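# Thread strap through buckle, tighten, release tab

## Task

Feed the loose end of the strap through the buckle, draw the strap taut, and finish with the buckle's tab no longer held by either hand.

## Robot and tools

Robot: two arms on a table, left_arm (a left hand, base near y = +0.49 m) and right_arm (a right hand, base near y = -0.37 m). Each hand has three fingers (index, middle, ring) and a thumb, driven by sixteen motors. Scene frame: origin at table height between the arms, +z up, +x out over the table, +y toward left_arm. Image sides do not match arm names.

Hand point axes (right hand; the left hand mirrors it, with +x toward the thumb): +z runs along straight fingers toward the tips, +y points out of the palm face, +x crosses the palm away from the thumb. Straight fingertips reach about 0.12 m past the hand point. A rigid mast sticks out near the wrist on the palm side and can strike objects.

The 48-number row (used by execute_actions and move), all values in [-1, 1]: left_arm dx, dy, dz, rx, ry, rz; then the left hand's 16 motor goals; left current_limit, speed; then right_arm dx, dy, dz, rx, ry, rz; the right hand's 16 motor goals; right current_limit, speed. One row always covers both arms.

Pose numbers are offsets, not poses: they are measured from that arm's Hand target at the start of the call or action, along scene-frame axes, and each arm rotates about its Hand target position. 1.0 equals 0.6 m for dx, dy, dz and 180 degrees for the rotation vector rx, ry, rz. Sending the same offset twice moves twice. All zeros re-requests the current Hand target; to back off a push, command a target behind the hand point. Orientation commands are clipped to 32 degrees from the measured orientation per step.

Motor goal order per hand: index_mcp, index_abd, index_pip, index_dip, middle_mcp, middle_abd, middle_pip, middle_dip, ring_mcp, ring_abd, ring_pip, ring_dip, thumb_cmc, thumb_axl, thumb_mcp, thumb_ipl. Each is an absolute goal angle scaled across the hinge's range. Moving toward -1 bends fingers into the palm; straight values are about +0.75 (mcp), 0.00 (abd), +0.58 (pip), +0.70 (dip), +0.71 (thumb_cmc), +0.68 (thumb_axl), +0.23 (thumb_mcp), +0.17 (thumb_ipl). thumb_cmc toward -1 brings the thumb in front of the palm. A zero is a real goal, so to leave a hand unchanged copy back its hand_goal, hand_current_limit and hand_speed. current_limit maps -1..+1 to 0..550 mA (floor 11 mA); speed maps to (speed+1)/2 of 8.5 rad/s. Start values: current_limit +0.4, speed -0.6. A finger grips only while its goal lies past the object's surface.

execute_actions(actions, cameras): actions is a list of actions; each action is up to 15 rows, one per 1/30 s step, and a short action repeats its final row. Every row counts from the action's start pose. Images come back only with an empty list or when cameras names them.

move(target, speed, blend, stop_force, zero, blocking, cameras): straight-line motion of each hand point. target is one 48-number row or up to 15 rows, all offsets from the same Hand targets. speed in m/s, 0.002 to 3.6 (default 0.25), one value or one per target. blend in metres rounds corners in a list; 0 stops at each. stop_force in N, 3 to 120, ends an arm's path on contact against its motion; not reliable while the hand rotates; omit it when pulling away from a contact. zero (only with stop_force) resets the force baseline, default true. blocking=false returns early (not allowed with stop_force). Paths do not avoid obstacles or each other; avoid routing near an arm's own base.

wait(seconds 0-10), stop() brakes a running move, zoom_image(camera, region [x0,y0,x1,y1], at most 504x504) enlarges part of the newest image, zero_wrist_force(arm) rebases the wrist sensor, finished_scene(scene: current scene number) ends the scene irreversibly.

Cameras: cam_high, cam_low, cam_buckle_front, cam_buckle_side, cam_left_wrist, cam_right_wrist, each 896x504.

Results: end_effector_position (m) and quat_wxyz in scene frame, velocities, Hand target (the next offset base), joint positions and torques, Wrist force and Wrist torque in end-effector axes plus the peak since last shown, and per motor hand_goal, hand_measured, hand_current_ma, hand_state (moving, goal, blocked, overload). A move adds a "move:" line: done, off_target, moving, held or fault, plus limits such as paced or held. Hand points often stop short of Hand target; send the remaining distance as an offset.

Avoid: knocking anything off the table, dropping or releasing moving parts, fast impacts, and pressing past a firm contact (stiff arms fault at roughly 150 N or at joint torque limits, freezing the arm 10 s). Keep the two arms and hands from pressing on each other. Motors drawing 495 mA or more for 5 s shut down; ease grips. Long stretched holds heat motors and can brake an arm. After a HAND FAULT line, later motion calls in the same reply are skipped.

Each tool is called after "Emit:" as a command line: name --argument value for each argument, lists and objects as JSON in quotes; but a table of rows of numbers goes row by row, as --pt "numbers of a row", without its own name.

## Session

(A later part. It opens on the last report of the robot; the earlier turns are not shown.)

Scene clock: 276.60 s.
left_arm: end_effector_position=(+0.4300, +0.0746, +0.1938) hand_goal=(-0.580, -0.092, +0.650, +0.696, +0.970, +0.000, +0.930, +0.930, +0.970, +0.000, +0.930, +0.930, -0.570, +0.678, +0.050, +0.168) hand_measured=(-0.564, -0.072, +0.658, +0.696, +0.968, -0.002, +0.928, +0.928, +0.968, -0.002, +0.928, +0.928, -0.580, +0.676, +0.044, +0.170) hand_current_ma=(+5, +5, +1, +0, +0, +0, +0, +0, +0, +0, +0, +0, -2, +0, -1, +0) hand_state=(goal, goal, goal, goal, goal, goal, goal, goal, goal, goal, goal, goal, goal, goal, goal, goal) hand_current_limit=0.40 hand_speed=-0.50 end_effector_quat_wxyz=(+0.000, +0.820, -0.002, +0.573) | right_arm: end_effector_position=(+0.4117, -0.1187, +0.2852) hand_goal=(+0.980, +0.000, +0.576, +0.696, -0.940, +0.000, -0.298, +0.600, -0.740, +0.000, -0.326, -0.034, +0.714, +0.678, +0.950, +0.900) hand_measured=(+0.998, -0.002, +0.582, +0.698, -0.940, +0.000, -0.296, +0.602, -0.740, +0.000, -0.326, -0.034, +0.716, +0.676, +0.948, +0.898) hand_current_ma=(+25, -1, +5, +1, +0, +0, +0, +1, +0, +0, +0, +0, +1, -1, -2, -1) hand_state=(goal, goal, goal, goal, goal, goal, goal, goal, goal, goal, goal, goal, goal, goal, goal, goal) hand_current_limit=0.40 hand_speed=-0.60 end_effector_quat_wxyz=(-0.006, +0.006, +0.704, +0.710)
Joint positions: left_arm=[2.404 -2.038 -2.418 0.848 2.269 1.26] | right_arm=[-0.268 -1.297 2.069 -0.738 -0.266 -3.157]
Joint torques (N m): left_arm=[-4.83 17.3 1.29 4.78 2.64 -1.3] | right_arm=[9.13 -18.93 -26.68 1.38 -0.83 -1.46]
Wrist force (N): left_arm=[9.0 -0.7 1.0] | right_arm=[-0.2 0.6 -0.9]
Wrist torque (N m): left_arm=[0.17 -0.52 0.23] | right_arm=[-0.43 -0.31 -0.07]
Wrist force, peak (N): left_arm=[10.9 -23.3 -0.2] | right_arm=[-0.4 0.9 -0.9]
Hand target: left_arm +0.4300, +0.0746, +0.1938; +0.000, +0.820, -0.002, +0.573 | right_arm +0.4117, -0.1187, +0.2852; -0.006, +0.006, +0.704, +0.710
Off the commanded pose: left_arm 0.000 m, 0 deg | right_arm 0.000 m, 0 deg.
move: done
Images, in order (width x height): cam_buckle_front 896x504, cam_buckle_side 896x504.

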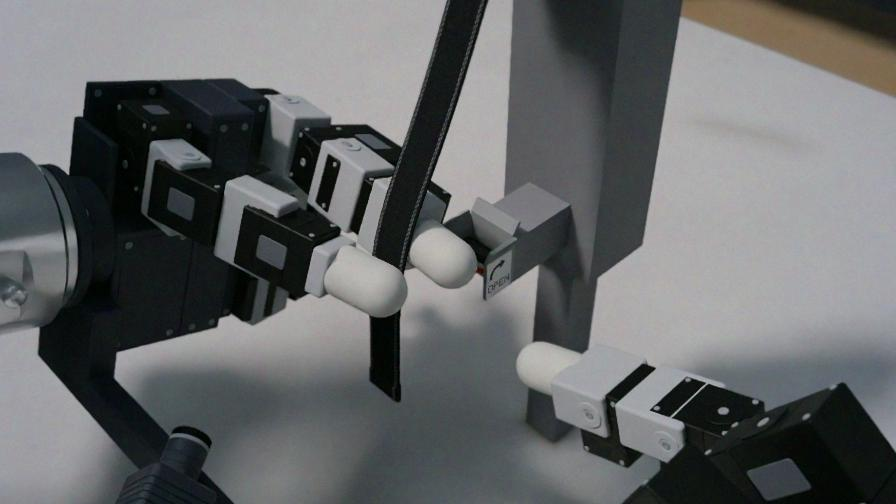

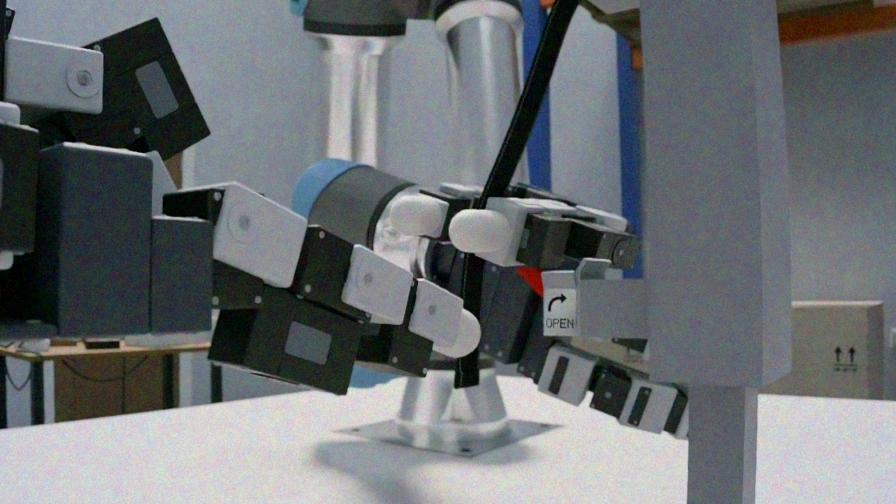

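Emit:
move --pt "-0.0133 0 0 0 0 0 -0.58 -0.093 0.65 0.696 0.97 0 0.93 0.93 0.97 0 0.93 0.93 -0.571 0.678 0.05 0.168 0.4 -0.5 0 0 0 0 0 0 0.98 0 0.576 0.696 -0.94 0 -0.299 0.6 -0.74 0 -0.326 -0.034 0.714 0.678 0.95 0.9 0.4 -0.6" --pt "-0.0133 0 -0.0667 0 0 0 -0.58 -0.093 0.65 0.696 0.97 0 0.93 0.93 0.97 0 0.93 0.93 -0.571 0.678 0.05 0.168 0.4 -0.5 0 0 0 0 0 0 0.98 0 0.576 0.696 -0.94 0 -0.299 0.6 -0.74 0 -0.326 -0.034 0.714 0.678 0.95 0.9 0.4 -0.6" --speed 0.03 --cameras '["cam_buckle_front","cam_buckle_side"]'

Emit:
zoom_image --camera "cam_buckle_front" --region '[320, 130, 560, 430]'

Emit:
zoom_image --camera "cam_buckle_side" --region '[400, 180, 640, 440]'

Scene clock: 288.47 s.
left_arm: end_effector_position=(+0.4221, +0.0746, +0.1538) hand_goal=(-0.580, -0.092, +0.650, +0.696, +0.970, +0.000, +0.930, +0.930, +0.970, +0.000, +0.930, +0.930, -0.570, +0.678, +0.050, +0.168) hand_measured=(-0.578, -0.094, +0.648, +0.696, +0.968, -0.002, +0.928, +0.928, +0.968, -0.002, +0.928, +0.928, -0.580, +0.676, +0.044, +0.170) hand_current_ma=(+0, +0, +0, +0, +0, +0, +0, +0, +0, +0, +0, +0, -2, +0, -1, +0) hand_state=(goal, goal, goal, goal, goal, goal, goal, goal, goal, goal, goal, goal, goal, goal, goal, goal) hand_current_limit=0.40 hand_speed=-0.50 end_effector_quat_wxyz=(+0.000, +0.820, -0.002, +0.573) end_effector_velocity=(+0.001, +0.000, +0.001) end_effector_angular_velocity=(+0.000, -0.001, +0.000) | right_arm: end_effector_position=(+0.4117, -0.1187, +0.2852) hand_goal=(+0.980, +0.000, +0.576, +0.696, -0.940, +0.000, -0.298, +0.600, -0.740, +0.000, -0.326, -0.034, +0.714, +0.678, +0.950, +0.900) hand_measured=(+0.998, -0.002, +0.582, +0.698, -0.940, +0.000, -0.296, +0.602, -0.740, +0.000, -0.326, -0.034, +0.716, +0.676, +0.948, +0.898) hand_current_ma=(+25, -1, +5, +1, +0, +0, +0, +1, +0, +0, +0, +0, +1, -1, -2, -1) hand_state=(goal, goal, goal, goal, goal, goal, goal, goal, goal, goal, goal, goal, goal, goal, goal, goal) hand_current_limit=0.40 hand_speed=-0.60 end_effector_quat_wxyz=(-0.006, +0.006, +0.704, +0.710)
Joint positions: left_arm=[2.387 -2.174 -2.421 0.982 2.284 1.251] | right_arm=[-0.268 -1.297 2.069 -0.738 -0.266 -3.157]
Joint velocities: left_arm=[0 0.004 0.002 -0.005 0.001 0] | right_arm=[within noise]
Joint torques (N m): left_arm=[5.9 44.2 9.22 -0.09 -1.56 1.26] | right_arm=[9.26 -18.64 -27.57 1.28 -0.73 -1.25]
Wrist force (N): left_arm=[6.2 0.0 0.7] | right_arm=[-0.1 0.7 -0.6]
Wrist torque (N m): left_arm=[0.19 -0.50 0.31] | right_arm=[-0.44 -0.33 -0.06]
Wrist force, peak (N): left_arm=[10.0 0.1 1.4] | right_arm=[0.0 0.8 -1.0]
Hand target: left_arm +0.4221, +0.0746, +0.1538; +0.000, +0.820, -0.002, +0.573 | right_arm +0.4117, -0.1187, +0.2852; -0.006, +0.006, +0.704, +0.710
Off the commanded pose: left_arm 0.000 m, 0 deg | right_arm 0.000 m, 0 deg.
move: done
Images, in order (width x height): cam_buckle_front 896x504, cam_buckle_side 896x504.

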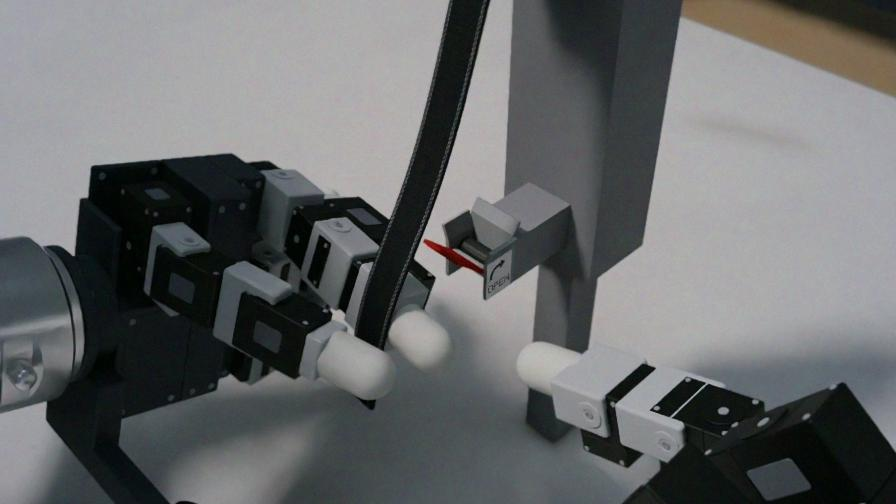

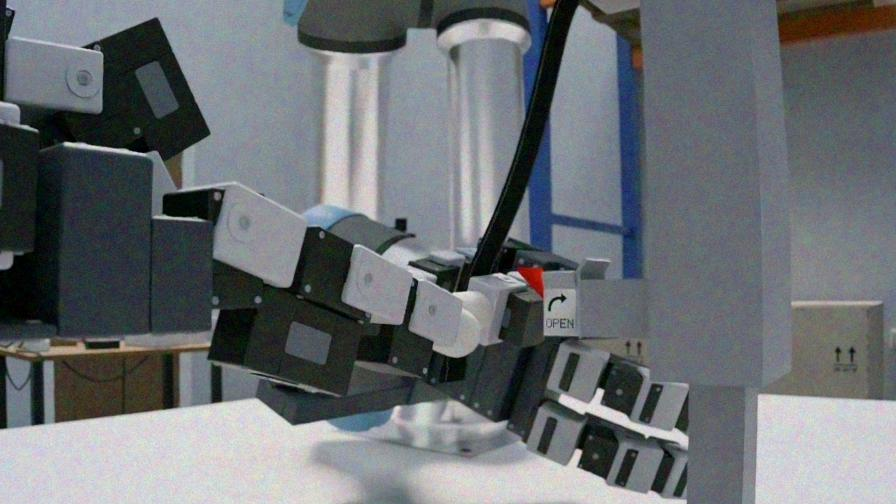

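Scaled by 1.680 from the camera's 896x504 image, which has a finer 1280x720 frame.

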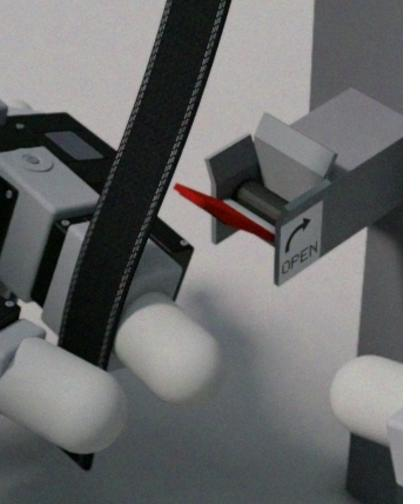

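Scaled by 1.938 from the camera's 896x504 image, which has a finer 1280x720 frame.

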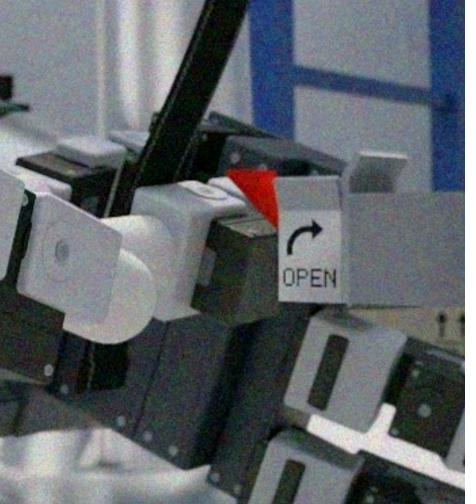

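Emit:
move --pt "0 0.0183 0 0 0 0 -0.58 -0.093 0.65 0.696 0.97 0 0.93 0.93 0.97 0 0.93 0.93 -0.571 0.678 0.05 0.168 0.4 -0.5 0 0 0 0 0 0 0.98 0 0.576 0.696 -0.94 0 -0.299 0.6 -0.74 0 -0.326 -0.034 0.714 0.678 0.95 0.9 0.4 -0.6" --pt "0 0.0117 0 0 0 0 -0.58 -0.093 0.65 0.696 0.97 0 0.93 0.93 0.97 0 0.93 0.93 -0.571 0.678 0.0 0.168 0.4 -0.5 0 0 0 0 0 0 0.98 0 0.576 0.696 -0.94 0 -0.299 0.6 -0.74 0 -0.326 -0.034 0.714 0.678 0.95 0.9 0.4 -0.6" --speed 0.02 --cameras '["cam_buckle_front","cam_buckle_side"]'

Emit:
zoom_image --camera "cam_buckle_front" --region '[320, 130, 560, 430]'

Emit:
zoom_image --camera "cam_buckle_side" --region '[400, 180, 640, 440]'

Scene clock: 298.47 s.
left_arm: end_effector_position=(+0.4221, +0.0816, +0.1538) hand_goal=(-0.580, -0.092, +0.650, +0.696, +0.970, +0.000, +0.930, +0.930, +0.970, +0.000, +0.930, +0.930, -0.570, +0.678, +0.000, +0.168) hand_measured=(-0.578, -0.094, +0.648, +0.696, +0.968, -0.002, +0.928, +0.928, +0.968, -0.002, +0.928, +0.928, -0.580, +0.676, +0.000, +0.170) hand_current_ma=(+0, +0, +0, +0, +0, +0, +0, +0, +0, +0, +0, +0, -2, +0, +0, +0) hand_state=(goal, goal, goal, goal, goal, goal, goal, goal, goal, goal, goal, goal, goal, goal, goal, goal) hand_current_limit=0.40 hand_speed=-0.50 end_effector_quat_wxyz=(+0.000, +0.820, -0.002, +0.573) | right_arm: end_effector_position=(+0.4117, -0.1187, +0.2852) hand_goal=(+0.980, +0.000, +0.576, +0.696, -0.940, +0.000, -0.298, +0.600, -0.740, +0.000, -0.326, -0.034, +0.714, +0.678, +0.950, +0.900) hand_measured=(+0.998, -0.002, +0.582, +0.698, -0.940, +0.000, -0.296, +0.602, -0.740, +0.000, -0.326, -0.034, +0.716, +0.676, +0.948, +0.898) hand_current_ma=(+25, -1, +5, +1, +0, +0, +0, +1, +0, +0, +0, +0, +1, -1, -2, -1) hand_state=(goal, goal, goal, goal, goal, goal, goal, goal, goal, goal, goal, goal, goal, goal, goal, goal) hand_current_limit=0.40 hand_speed=-0.60 end_effector_quat_wxyz=(-0.006, +0.006, +0.704, +0.710)
Joint positions: left_arm=[2.403 -2.173 -2.438 1.003 2.27 1.26] | right_arm=[-0.268 -1.297 2.069 -0.738 -0.266 -3.157]
Joint torques (N m): left_arm=[6.33 20.56 -8.38 5.56 -1.45 1.64] | right_arm=[9.4 -19.92 -26.84 1.43 -0.54 -1.25]
Wrist force (N): left_arm=[6.2 0.1 0.9] | right_arm=[-0.2 0.8 -0.8]
Wrist torque (N m): left_arm=[0.20 -0.51 0.30] | right_arm=[-0.41 -0.30 -0.07]
Wrist force, peak (N): left_arm=[6.3 0.1 0.8] | right_arm=[-0.2 0.8 -0.8]
Hand target: left_arm +0.4221, +0.0816, +0.1538; +0.000, +0.820, -0.002, +0.573 | right_arm +0.4117, -0.1187, +0.2852; -0.006, +0.006, +0.704, +0.710
Off the commanded pose: left_arm 0.000 m, 0 deg | right_arm 0.000 m, 0 deg.
move: done
Images, in order (width x height): cam_buckle_front 896x504, cam_buckle_side 896x504.

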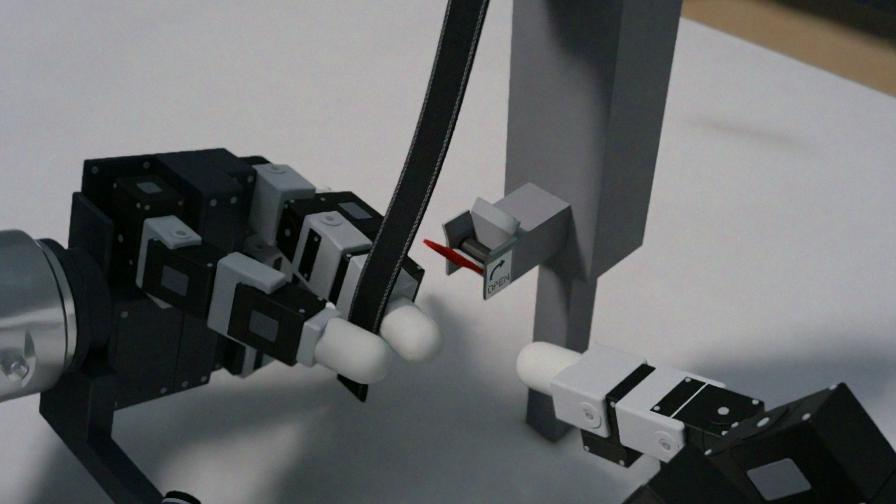

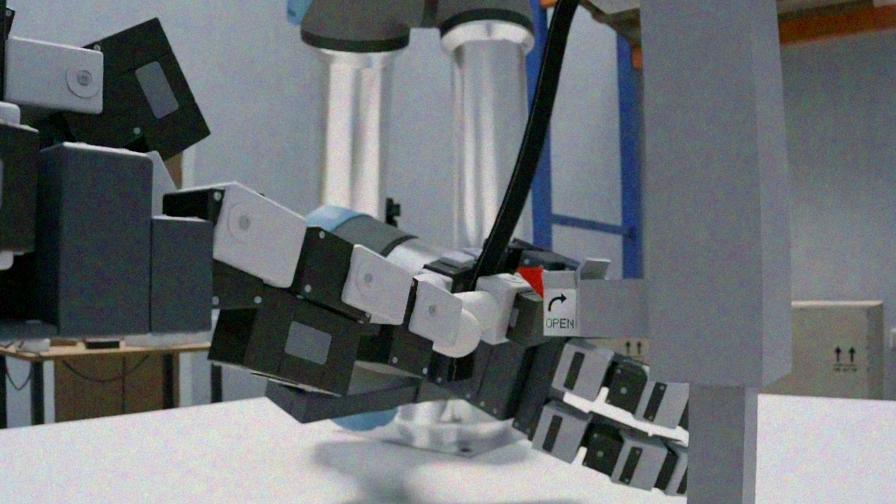

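Scaled by 1.680 from the camera's 896x504 image, which has a finer 1280x720 frame.

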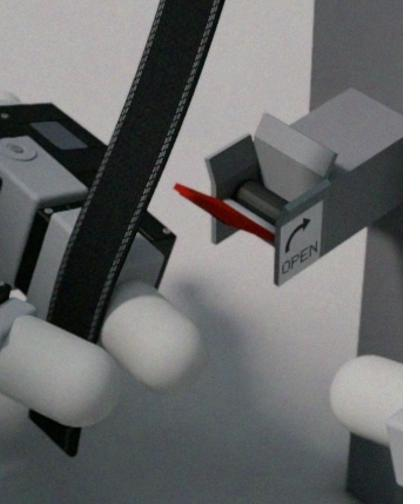

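Scaled by 1.938 from the camera's 896x504 image, which has a finer 1280x720 frame.

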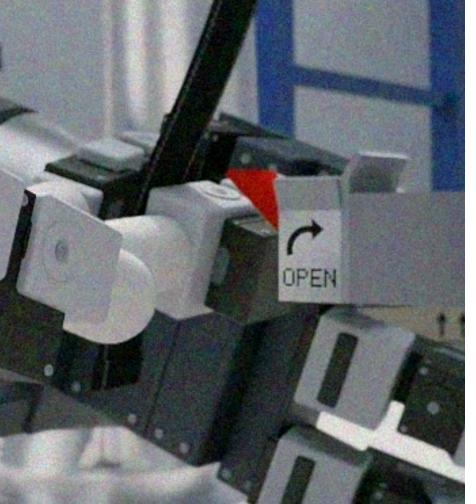

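Emit:
move --pt "0 0 -0.045 0 0 0 -0.58 -0.093 0.65 0.696 0.97 0 0.93 0.93 0.97 0 0.93 0.93 -0.571 0.678 0.1 0.168 0.4 -0.5 0 0 0 0 0 0 0.98 0 0.576 0.696 -0.94 0 -0.299 0.6 -0.74 0 -0.326 -0.034 0.714 0.678 0.95 0.9 0.4 -0.6" --pt "0.01 0 -0.045 0 0 0 -0.58 -0.093 0.65 0.696 0.97 0 0.93 0.93 0.97 0 0.93 0.93 -0.571 0.678 0.1 0.168 0.4 -0.5 0 0 0 0 0 0 0.98 0 0.576 0.696 -0.94 0 -0.299 0.6 -0.74 0 -0.326 -0.034 0.714 0.678 0.95 0.9 0.4 -0.6" --pt "0.01 0 0.0 0 0 0 -0.58 -0.093 0.65 0.696 0.97 0 0.93 0.93 0.97 0 0.93 0.93 -0.571 0.678 0.1 0.168 0.4 -0.5 0 0 0 0 0 0 0.98 0 0.576 0.696 -0.94 0 -0.299 0.6 -0.74 0 -0.326 -0.034 0.714 0.678 0.95 0.9 0.4 -0.6" --speed 0.04 --cameras '["cam_buckle_front","cam_buckle_side"]'

Emit:
zoom_image --camera "cam_buckle_front" --region '[320, 130, 560, 430]'

Emit:
zoom_image --camera "cam_buckle_side" --region '[400, 180, 640, 440]'

Scene clock: 315.20 s.
left_arm: end_effector_position=(+0.4280, +0.0817, +0.1537) hand_goal=(-0.580, -0.092, +0.650, +0.696, +0.970, +0.000, +0.930, +0.930, +0.970, +0.000, +0.930, +0.930, -0.570, +0.678, +0.100, +0.168) hand_measured=(-0.578, -0.094, +0.648, +0.696, +0.968, -0.002, +0.928, +0.928, +0.968, -0.002, +0.928, +0.928, -0.580, +0.676, +0.094, +0.170) hand_current_ma=(+0, +0, +0, +0, +0, +0, +0, +0, +0, +0, +0, +0, -2, +0, -1, +0) hand_state=(goal, goal, goal, goal, goal, goal, goal, goal, goal, goal, goal, goal, goal, goal, goal, goal) hand_current_limit=0.40 hand_speed=-0.50 end_effector_quat_wxyz=(+0.000, +0.820, -0.002, +0.573) | right_arm: end_effector_position=(+0.4117, -0.1187, +0.2852) hand_goal=(+0.980, +0.000, +0.576, +0.696, -0.940, +0.000, -0.298, +0.600, -0.740, +0.000, -0.326, -0.034, +0.714, +0.678, +0.950, +0.900) hand_measured=(+0.998, -0.002, +0.582, +0.698, -0.940, +0.000, -0.296, +0.602, -0.740, +0.000, -0.326, -0.034, +0.716, +0.676, +0.948, +0.898) hand_current_ma=(+25, -1, +5, +1, +0, +0, +0, +1, +0, +0, +0, +0, +1, -1, -2, -1) hand_state=(goal, goal, goal, goal, goal, goal, goal, goal, goal, goal, goal, goal, goal, goal, goal, goal) hand_current_limit=0.40 hand_speed=-0.60 end_effector_quat_wxyz=(-0.006, +0.006, +0.704, +0.710)
Joint positions: left_arm=[2.415 -2.175 -2.43 1.001 2.259 1.267] | right_arm=[-0.268 -1.297 2.069 -0.738 -0.266 -3.157]
Joint torques (N m): left_arm=[-6.98 21.8 6.63 5.55 3.03 -1.44] | right_arm=[8.54 -19.97 -26.27 1.46 -0.66 -0.98]
Wrist force (N): left_arm=[6.1 0.1 0.9] | right_arm=[-0.2 0.5 -0.7]
Wrist torque (N m): left_arm=[0.20 -0.49 0.26] | right_arm=[-0.46 -0.31 -0.07]
Wrist force, peak (N): left_arm=[6.7 0.2 0.8] | right_arm=[-0.2 0.9 -0.8]
Hand target: left_arm +0.4281, +0.0816, +0.1538; +0.000, +0.820, -0.002, +0.573 | right_arm +0.4117, -0.1187, +0.2852; -0.006, +0.006, +0.704, +0.710
Off the commanded pose: left_arm 0.000 m, 0 deg | right_arm 0.000 m, 0 deg.
move: done
Images, in order (width x height): cam_buckle_front 896x504, cam_buckle_side 896x504.

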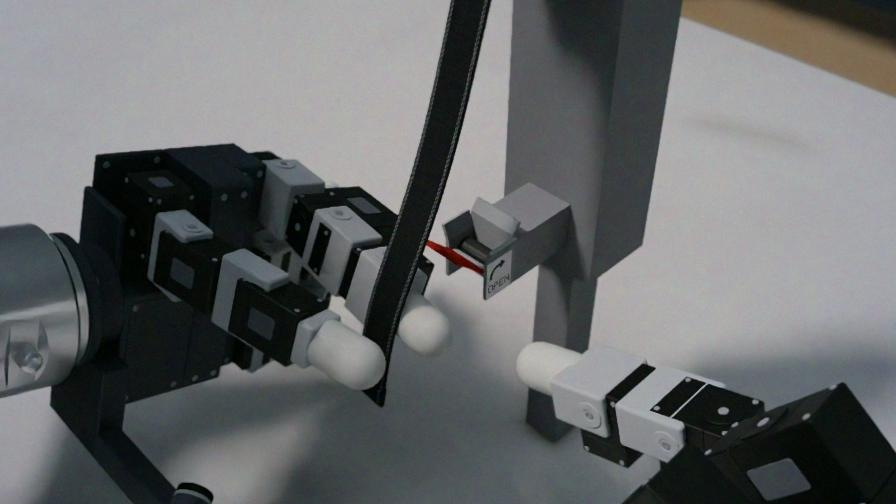

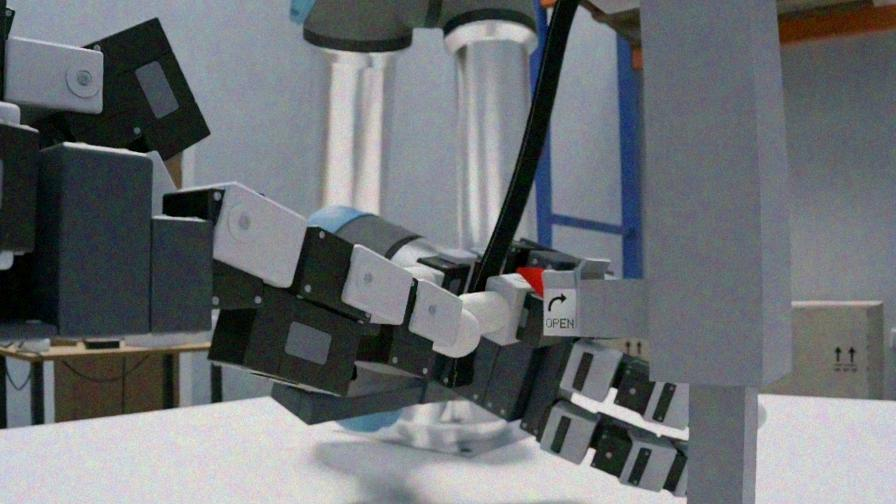

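Scaled by 1.680 from the camera's 896x504 image, which has a finer 1280x720 frame.

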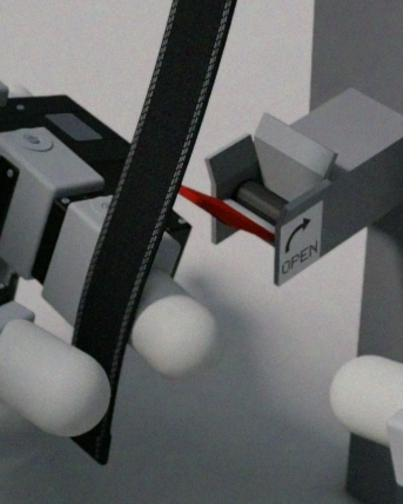

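Scaled by 1.938 from the camera's 896x504 image, which has a finer 1280x720 frame.

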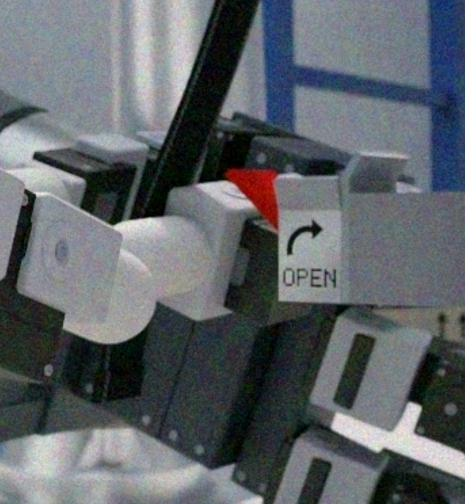

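Emit:
move --target '[0,0,0,0,0,0,-0.6,-0.093,0.65,0.696,0.97,0,0.93,0.93,0.97,0,0.93,0.93,-0.571,0.678,-0.32,0.168,0.55,-0.7,0,0,0,0,0,0,0.98,0,0.576,0.696,-0.94,0,-0.299,0.6,-0.74,0,-0.326,-0.034,0.714,0.678,0.95,0.9,0.4,-0.6]' --speed 0.02 --cameras '["cam_buckle_front","cam_buckle_side"]'

Emit:
zoom_image --camera "cam_buckle_front" --region '[320, 130, 560, 430]'

Emit:
zoom_image --camera "cam_buckle_side" --region '[400, 180, 640, 440]'

Scene clock: 321.00 s.
left_arm: end_effector_position=(+0.4281, +0.0816, +0.1538) hand_goal=(-0.600, -0.092, +0.650, +0.696, +0.970, +0.000, +0.930, +0.930, +0.970, +0.000, +0.930, +0.930, -0.570, +0.678, -0.320, +0.168) hand_measured=(-0.546, -0.094, +0.678, +0.702, +0.968, -0.002, +0.928, +0.928, +0.968, -0.002, +0.928, +0.928, -0.580, +0.676, -0.158, +0.200) hand_current_ma=(+50, +0, +12, +1, +0, +0, +0, +0, +0, +0, +0, +0, -2, +0, +425, +29) hand_state=(blocked, goal, blocked, goal, goal, goal, goal, goal, goal, goal, goal, goal, goal, goal, blocked, blocked) hand_current_limit=0.55 hand_speed=-0.70 end_effector_quat_wxyz=(+0.000, +0.820, -0.002, +0.573) | right_arm: end_effector_position=(+0.4117, -0.1187, +0.2852) hand_goal=(+0.980, +0.000, +0.576, +0.696, -0.940, +0.000, -0.298, +0.600, -0.740, +0.000, -0.326, -0.034, +0.714, +0.678, +0.950, +0.900) hand_measured=(+0.998, -0.002, +0.582, +0.698, -0.940, +0.000, -0.296, +0.602, -0.740, +0.000, -0.326, -0.034, +0.716, +0.676, +0.948, +0.898) hand_current_ma=(+25, -1, +5, +1, +0, +0, +0, +1, +0, +0, +0, +0, +1, -1, -2, -1) hand_state=(goal, goal, goal, goal, goal, goal, goal, goal, goal, goal, goal, goal, goal, goal, goal, goal) hand_current_limit=0.40 hand_speed=-0.60 end_effector_quat_wxyz=(-0.006, +0.006, +0.704, +0.710)
Joint positions: left_arm=[2.415 -2.175 -2.43 1.001 2.259 1.267] | right_arm=[-0.268 -1.297 2.069 -0.738 -0.266 -3.157]
Joint torques (N m): left_arm=[-6.9 21.93 16.57 5.65 1.46 1.35] | right_arm=[7.96 -21.15 -26.1 1.5 -0.38 -1.04]
Wrist force (N): left_arm=[6.2 0.3 0.8] | right_arm=[0.0 0.6 -0.8]
Wrist torque (N m): left_arm=[0.22 -0.52 0.26] | right_arm=[-0.45 -0.33 -0.06]
Wrist force, peak (N): left_arm=[6.3 0.1 1.0] | right_arm=[-0.1 0.7 -0.9]
Hand target: left_arm +0.4281, +0.0816, +0.1538; +0.000, +0.820, -0.002, +0.573 | right_arm +0.4117, -0.1187, +0.2852; -0.006, +0.006, +0.704, +0.710
Off the commanded pose: left_arm 0.000 m, 0 deg | right_arm 0.000 m, 0 deg.
move: done
Images, in order (width x height): cam_buckle_front 896x504, cam_buckle_side 896x504.

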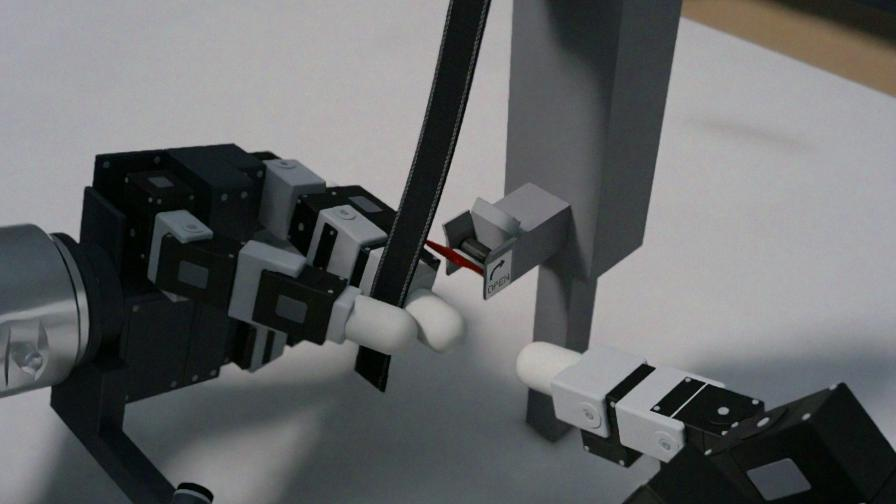

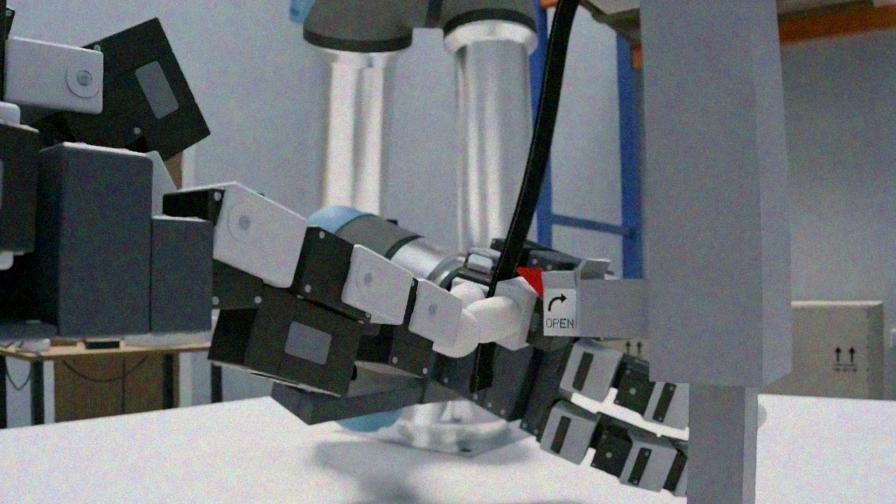

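Scaled by 1.680 from the camera's 896x504 image, which has a finer 1280x720 frame.

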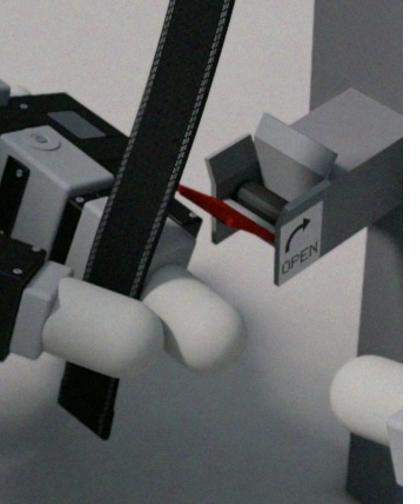

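Scaled by 1.938 from the camera's 896x504 image, which has a finer 1280x720 frame.

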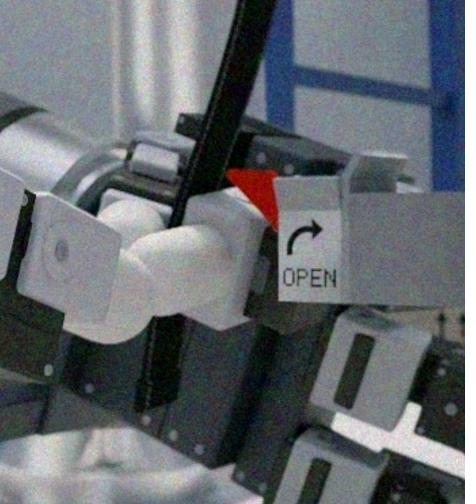

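Emit:
move --pt "-0.025 0 0 0 0 0 -0.6 -0.093 0.65 0.696 0.97 0 0.93 0.93 0.97 0 0.93 0.93 -0.571 0.678 -0.32 0.168 0.55 -0.7 0 0 0 0 0 0 0.98 0 0.576 0.696 -0.94 0 -0.299 0.6 -0.74 0 -0.326 -0.034 0.714 0.678 0.95 0.9 0.4 -0.6" --pt "-0.025 0 0.13 0 0 0 -0.6 -0.093 0.65 0.696 0.97 0 0.93 0.93 0.97 0 0.93 0.93 -0.571 0.678 -0.32 0.168 0.55 -0.7 0 0 0 0 0 0 0.98 0 0.576 0.696 -0.94 0 -0.299 0.6 -0.74 0 -0.326 -0.034 0.714 0.678 0.95 0.9 0.4 -0.6" --pt "0.0735 0 0.187 0 -0.1111 0 -0.6 -0.093 0.65 0.696 0.97 0 0.93 0.93 0.97 0 0.93 0.93 -0.571 0.678 -0.32 0.168 0.55 -0.7 0 0 0 0 0 0 0.98 0 0.576 0.696 -0.94 0 -0.299 0.6 -0.74 0 -0.326 -0.034 0.714 0.678 0.95 0.9 0.4 -0.6" --speed 0.07 --blend 0.01 --cameras '["cam_buckle_front","cam_buckle_side"]'

Emit:
zoom_image --camera "cam_buckle_front" --region '[400, 20, 560, 220]'

Emit:
zoom_image --camera "cam_buckle_side" --region '[500, 60, 660, 260]'

Scene clock: 351.93 s.
left_arm: end_effector_position=(+0.4722, +0.0816, +0.2659) hand_goal=(-0.600, -0.092, +0.650, +0.696, +0.970, +0.000, +0.930, +0.930, +0.970, +0.000, +0.930, +0.930, -0.570, +0.678, -0.320, +0.168) hand_measured=(-0.546, -0.094, +0.678, +0.702, +0.968, -0.002, +0.928, +0.928, +0.968, -0.002, +0.928, +0.928, -0.582, +0.676, -0.158, +0.200) hand_current_ma=(+50, +0, +12, +1, +0, +0, +0, +0, +0, +0, +0, +0, -2, +0, +426, +29) hand_state=(blocked, goal, blocked, goal, goal, goal, goal, goal, goal, goal, goal, goal, goal, goal, blocked, blocked) hand_current_limit=0.55 hand_speed=-0.70 end_effector_quat_wxyz=(+0.000, +0.708, -0.002, +0.706) | right_arm: end_effector_position=(+0.4117, -0.1187, +0.2852) hand_goal=(+0.980, +0.000, +0.576, +0.696, -0.940, +0.000, -0.298, +0.600, -0.740, +0.000, -0.326, -0.034, +0.714, +0.678, +0.950, +0.900) hand_measured=(+0.998, -0.002, +0.582, +0.698, -0.940, +0.000, -0.296, +0.602, -0.740, +0.000, -0.326, -0.034, +0.716, +0.676, +0.948, +0.898) hand_current_ma=(+25, -1, +5, +1, +0, +0, +0, +1, +0, +0, +0, +0, +1, -1, -2, -1) hand_state=(goal, goal, goal, goal, goal, goal, goal, goal, goal, goal, goal, goal, goal, goal, goal, goal) hand_current_limit=0.40 hand_speed=-0.60 end_effector_quat_wxyz=(-0.006, +0.006, +0.704, +0.710)
Joint positions: left_arm=[2.488 -2.146 -2.267 1.269 2.241 1.572] | right_arm=[-0.268 -1.297 2.069 -0.738 -0.266 -3.157]
Joint torques (N m): left_arm=[-7.14 45.35 -4.47 -0.01 2.6 -0.83] | right_arm=[8.49 -22 -26.51 1.49 -0.24 -0.89]
Wrist force (N): left_arm=[6.2 0.5 1.2] | right_arm=[0.0 0.7 -0.6]
Wrist torque (N m): left_arm=[0.28 -0.54 0.31] | right_arm=[-0.45 -0.34 -0.05]
Wrist force, peak (N): left_arm=[6.5 0.2 1.3] | right_arm=[-0.2 0.8 -1.0]
Hand target: left_arm +0.4722, +0.0816, +0.2660; +0.000, +0.708, -0.002, +0.706 | right_arm +0.4117, -0.1187, +0.2852; -0.006, +0.006, +0.704, +0.710
Off the commanded pose: left_arm 0.000 m, 0 deg | right_arm 0.000 m, 0 deg.
move: done; blend cut to 0.0075 m at target 1
Images, in order (width x height): cam_buckle_front 896x504, cam_buckle_side 896x504.

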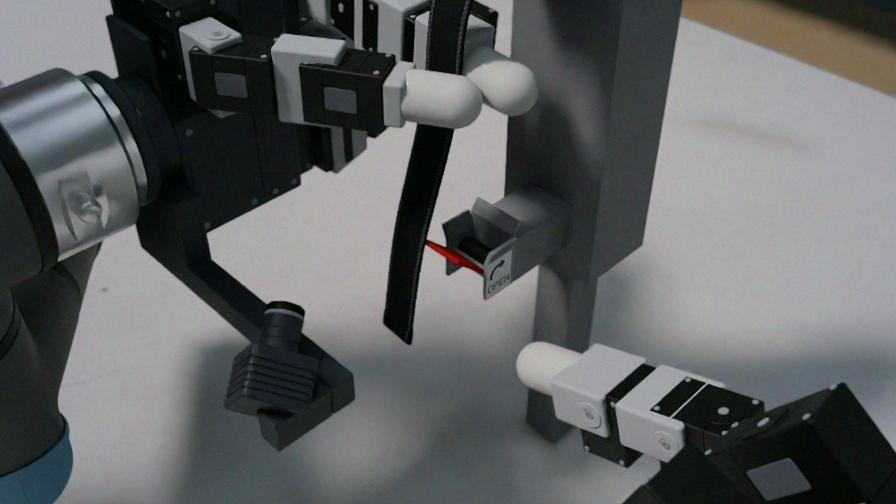

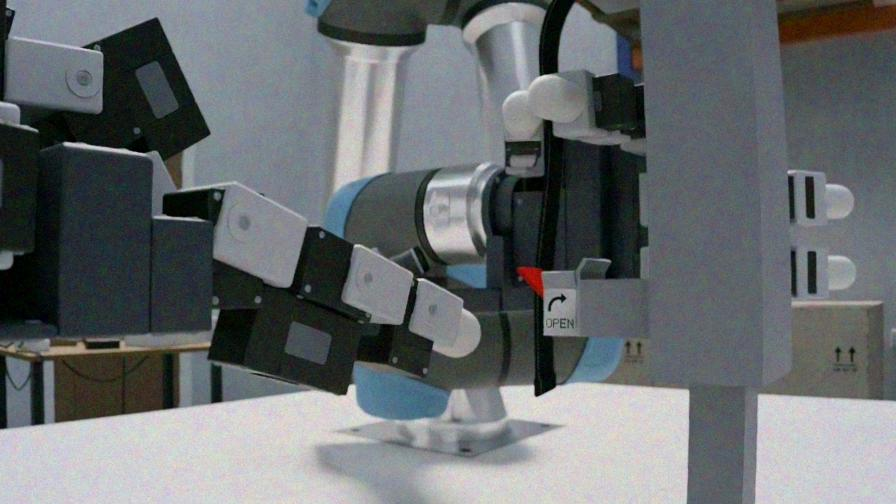

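Scaled by 2.520 from the camera's 896x504 image, which has a finer 1280x720 frame.

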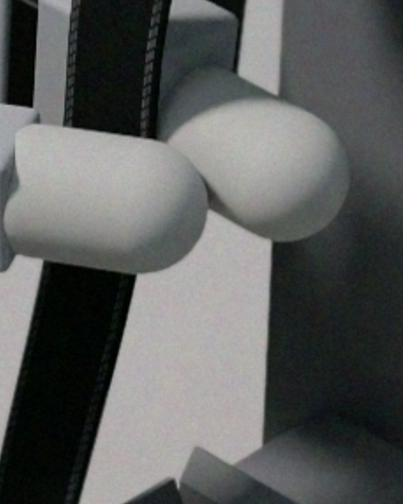

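Scaled by 2.520 from the camera's 896x504 image, which has a finer 1280x720 frame.

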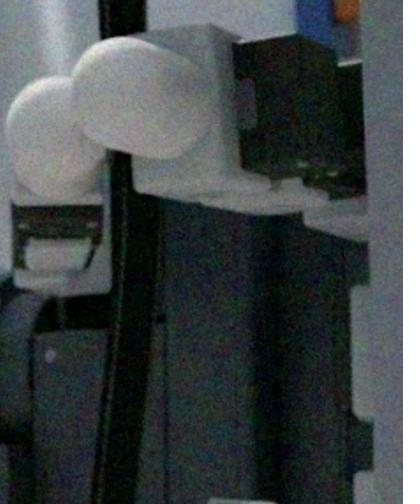

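Emit:
move --pt "0 0 0 0 0 0 -0.58 -0.093 0.65 0.696 0.97 0 0.93 0.93 0.97 0 0.93 0.93 -0.571 0.678 0.1 0.168 0.4 -0.6 0 0 0 0 0 0 0.98 0 0.576 0.696 -0.94 0 -0.299 0.6 -0.74 0 -0.326 -0.034 0.714 0.678 0.95 0.9 0.4 -0.6" --pt "-0.0862 0 -0.092 0 0.1111 0 -0.58 -0.093 0.65 0.696 0.97 0 0.93 0.93 0.97 0 0.93 0.93 -0.571 0.678 0.1 0.168 0.4 -0.6 0 0 0 0 0 0 0.98 0 0.576 0.696 -0.94 0 -0.299 0.6 -0.74 0 -0.326 -0.034 0.714 0.678 0.95 0.9 0.4 -0.6" --pt "-0.0862 0 -0.2253 0 0.1111 0 -0.58 -0.093 0.65 0.696 0.97 0 0.93 0.93 0.97 0 0.93 0.93 -0.571 0.678 0.1 0.168 0.4 -0.6 0 0 0 0 0 0 0.98 0 0.576 0.696 -0.94 0 -0.299 0.6 -0.74 0 -0.326 -0.034 0.714 0.678 0.95 0.9 0.4 -0.6" --pt "-0.0695 0 -0.2253 0 0.1111 0 -0.58 -0.093 0.65 0.696 0.97 0 0.93 0.93 0.97 0 0.93 0.93 -0.571 0.678 0.1 0.168 0.4 -0.6 0 0 0 0 0 0 0.98 0 0.576 0.696 -0.94 0 -0.299 0.6 -0.74 0 -0.326 -0.034 0.714 0.678 0.95 0.9 0.4 -0.6" --pt "-0.0735 0 -0.187 0 0.1111 0 -0.58 -0.093 0.65 0.696 0.97 0 0.93 0.93 0.97 0 0.93 0.93 -0.571 0.678 0.1 0.168 0.4 -0.6 0 0 0 0 0 0 0.98 0 0.576 0.696 -0.94 0 -0.299 0.6 -0.74 0 -0.326 -0.034 0.714 0.678 0.95 0.9 0.4 -0.6" --speed 0.06 --cameras '["cam_buckle_front","cam_buckle_side"]'

Emit:
zoom_image --camera "cam_buckle_front" --region '[320, 130, 560, 430]'

Emit:
zoom_image --camera "cam_buckle_side" --region '[400, 180, 640, 440]'

Scene clock: 371.87 s.
left_arm: end_effector_position=(+0.4280, +0.0817, +0.1537) hand_goal=(-0.580, -0.092, +0.650, +0.696, +0.970, +0.000, +0.930, +0.930, +0.970, +0.000, +0.930, +0.930, -0.570, +0.678, +0.100, +0.168) hand_measured=(-0.576, -0.094, +0.654, +0.698, +0.968, -0.002, +0.928, +0.928, +0.968, -0.002, +0.928, +0.928, -0.582, +0.676, +0.098, +0.170) hand_current_ma=(+0, +0, +0, +0, +0, +0, +0, +0, +0, +0, +0, +0, -2, +0, +0, +0) hand_state=(goal, goal, goal, goal, goal, goal, goal, goal, goal, goal, goal, goal, goal, goal, goal, goal) hand_current_limit=0.40 hand_speed=-0.60 end_effector_quat_wxyz=(+0.000, +0.820, -0.002, +0.573) | right_arm: end_effector_position=(+0.4117, -0.1187, +0.2852) hand_goal=(+0.980, +0.000, +0.576, +0.696, -0.940, +0.000, -0.298, +0.600, -0.740, +0.000, -0.326, -0.034, +0.714, +0.678, +0.950, +0.900) hand_measured=(+0.998, -0.002, +0.582, +0.698, -0.940, +0.000, -0.296, +0.602, -0.740, +0.000, -0.326, -0.034, +0.716, +0.676, +0.948, +0.898) hand_current_ma=(+25, -1, +5, +1, +0, +0, +0, +1, +0, +0, +0, +0, +1, -1, -2, -1) hand_state=(goal, goal, goal, goal, goal, goal, goal, goal, goal, goal, goal, goal, goal, goal, goal, goal) hand_current_limit=0.40 hand_speed=-0.60 end_effector_quat_wxyz=(-0.006, +0.006, +0.704, +0.710)
Joint positions: left_arm=[2.415 -2.175 -2.43 1.001 2.259 1.267] | right_arm=[-0.268 -1.297 2.069 -0.738 -0.266 -3.157]
Joint torques (N m): left_arm=[1.68 33.33 15.92 4.92 0.79 -0.96] | right_arm=[7.85 -23.68 -25.04 1.47 0.11 -0.7]
Wrist force (N): left_arm=[6.0 0.1 0.8] | right_arm=[0.0 0.7 -0.8]
Wrist torque (N m): left_arm=[0.20 -0.48 0.31] | right_arm=[-0.43 -0.33 -0.05]
Wrist force, peak (N): left_arm=[6.8 0.0 0.6] | right_arm=[-0.2 0.8 -1.0]
Hand target: left_arm +0.4281, +0.0816, +0.1538; +0.000, +0.820, -0.002, +0.573 | right_arm +0.4117, -0.1187, +0.2852; -0.006, +0.006, +0.704, +0.710
Off the commanded pose: left_arm 0.000 m, 0 deg | right_arm 0.000 m, 0 deg.
move: done
Images, in order (width x height): cam_buckle_front 896x504, cam_buckle_side 896x504.

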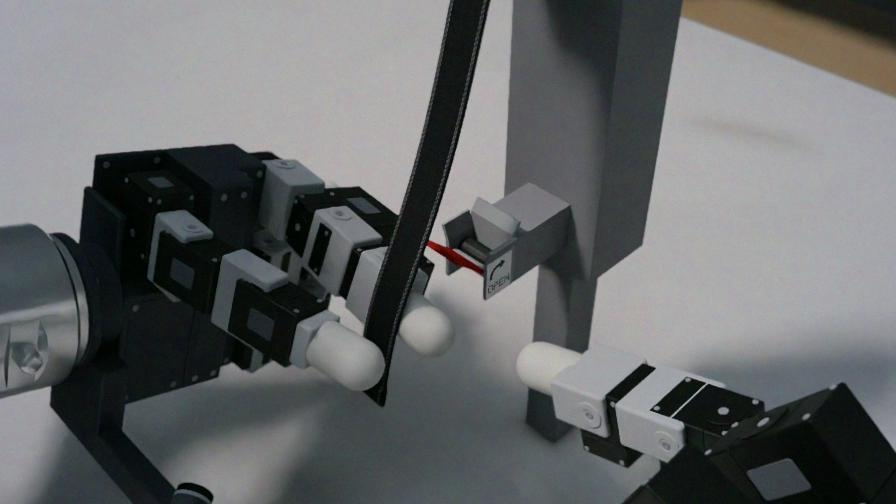

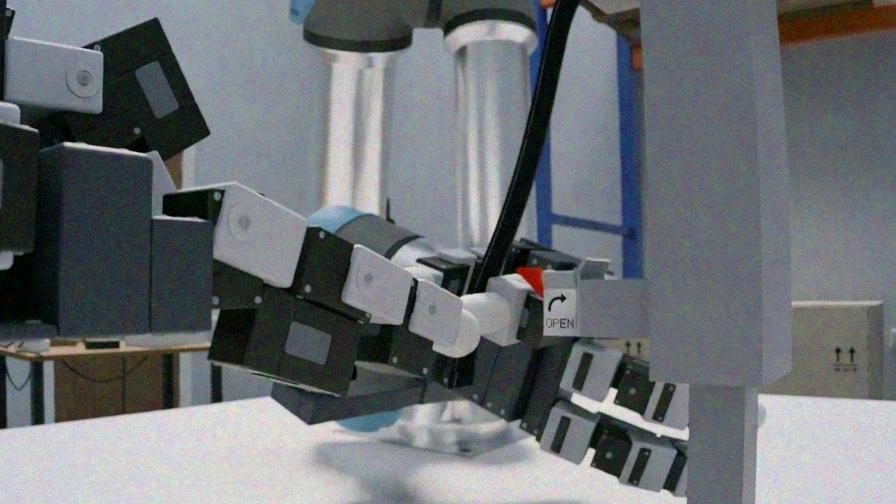

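Scaled by 1.680 from the camera's 896x504 image, which has a finer 1280x720 frame.

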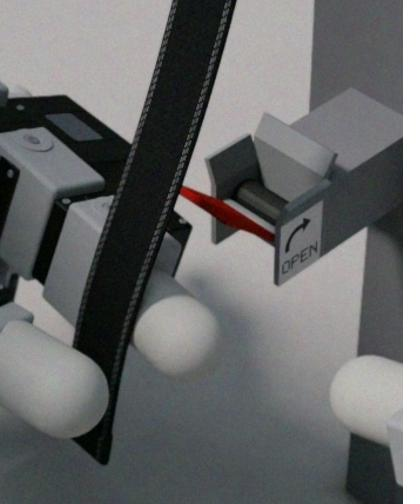

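Scaled by 1.938 from the camera's 896x504 image, which has a finer 1280x720 frame.

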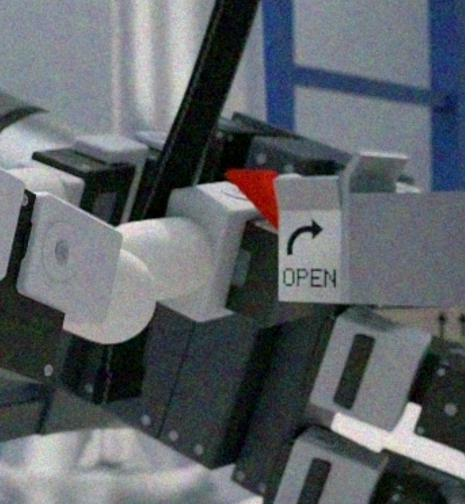

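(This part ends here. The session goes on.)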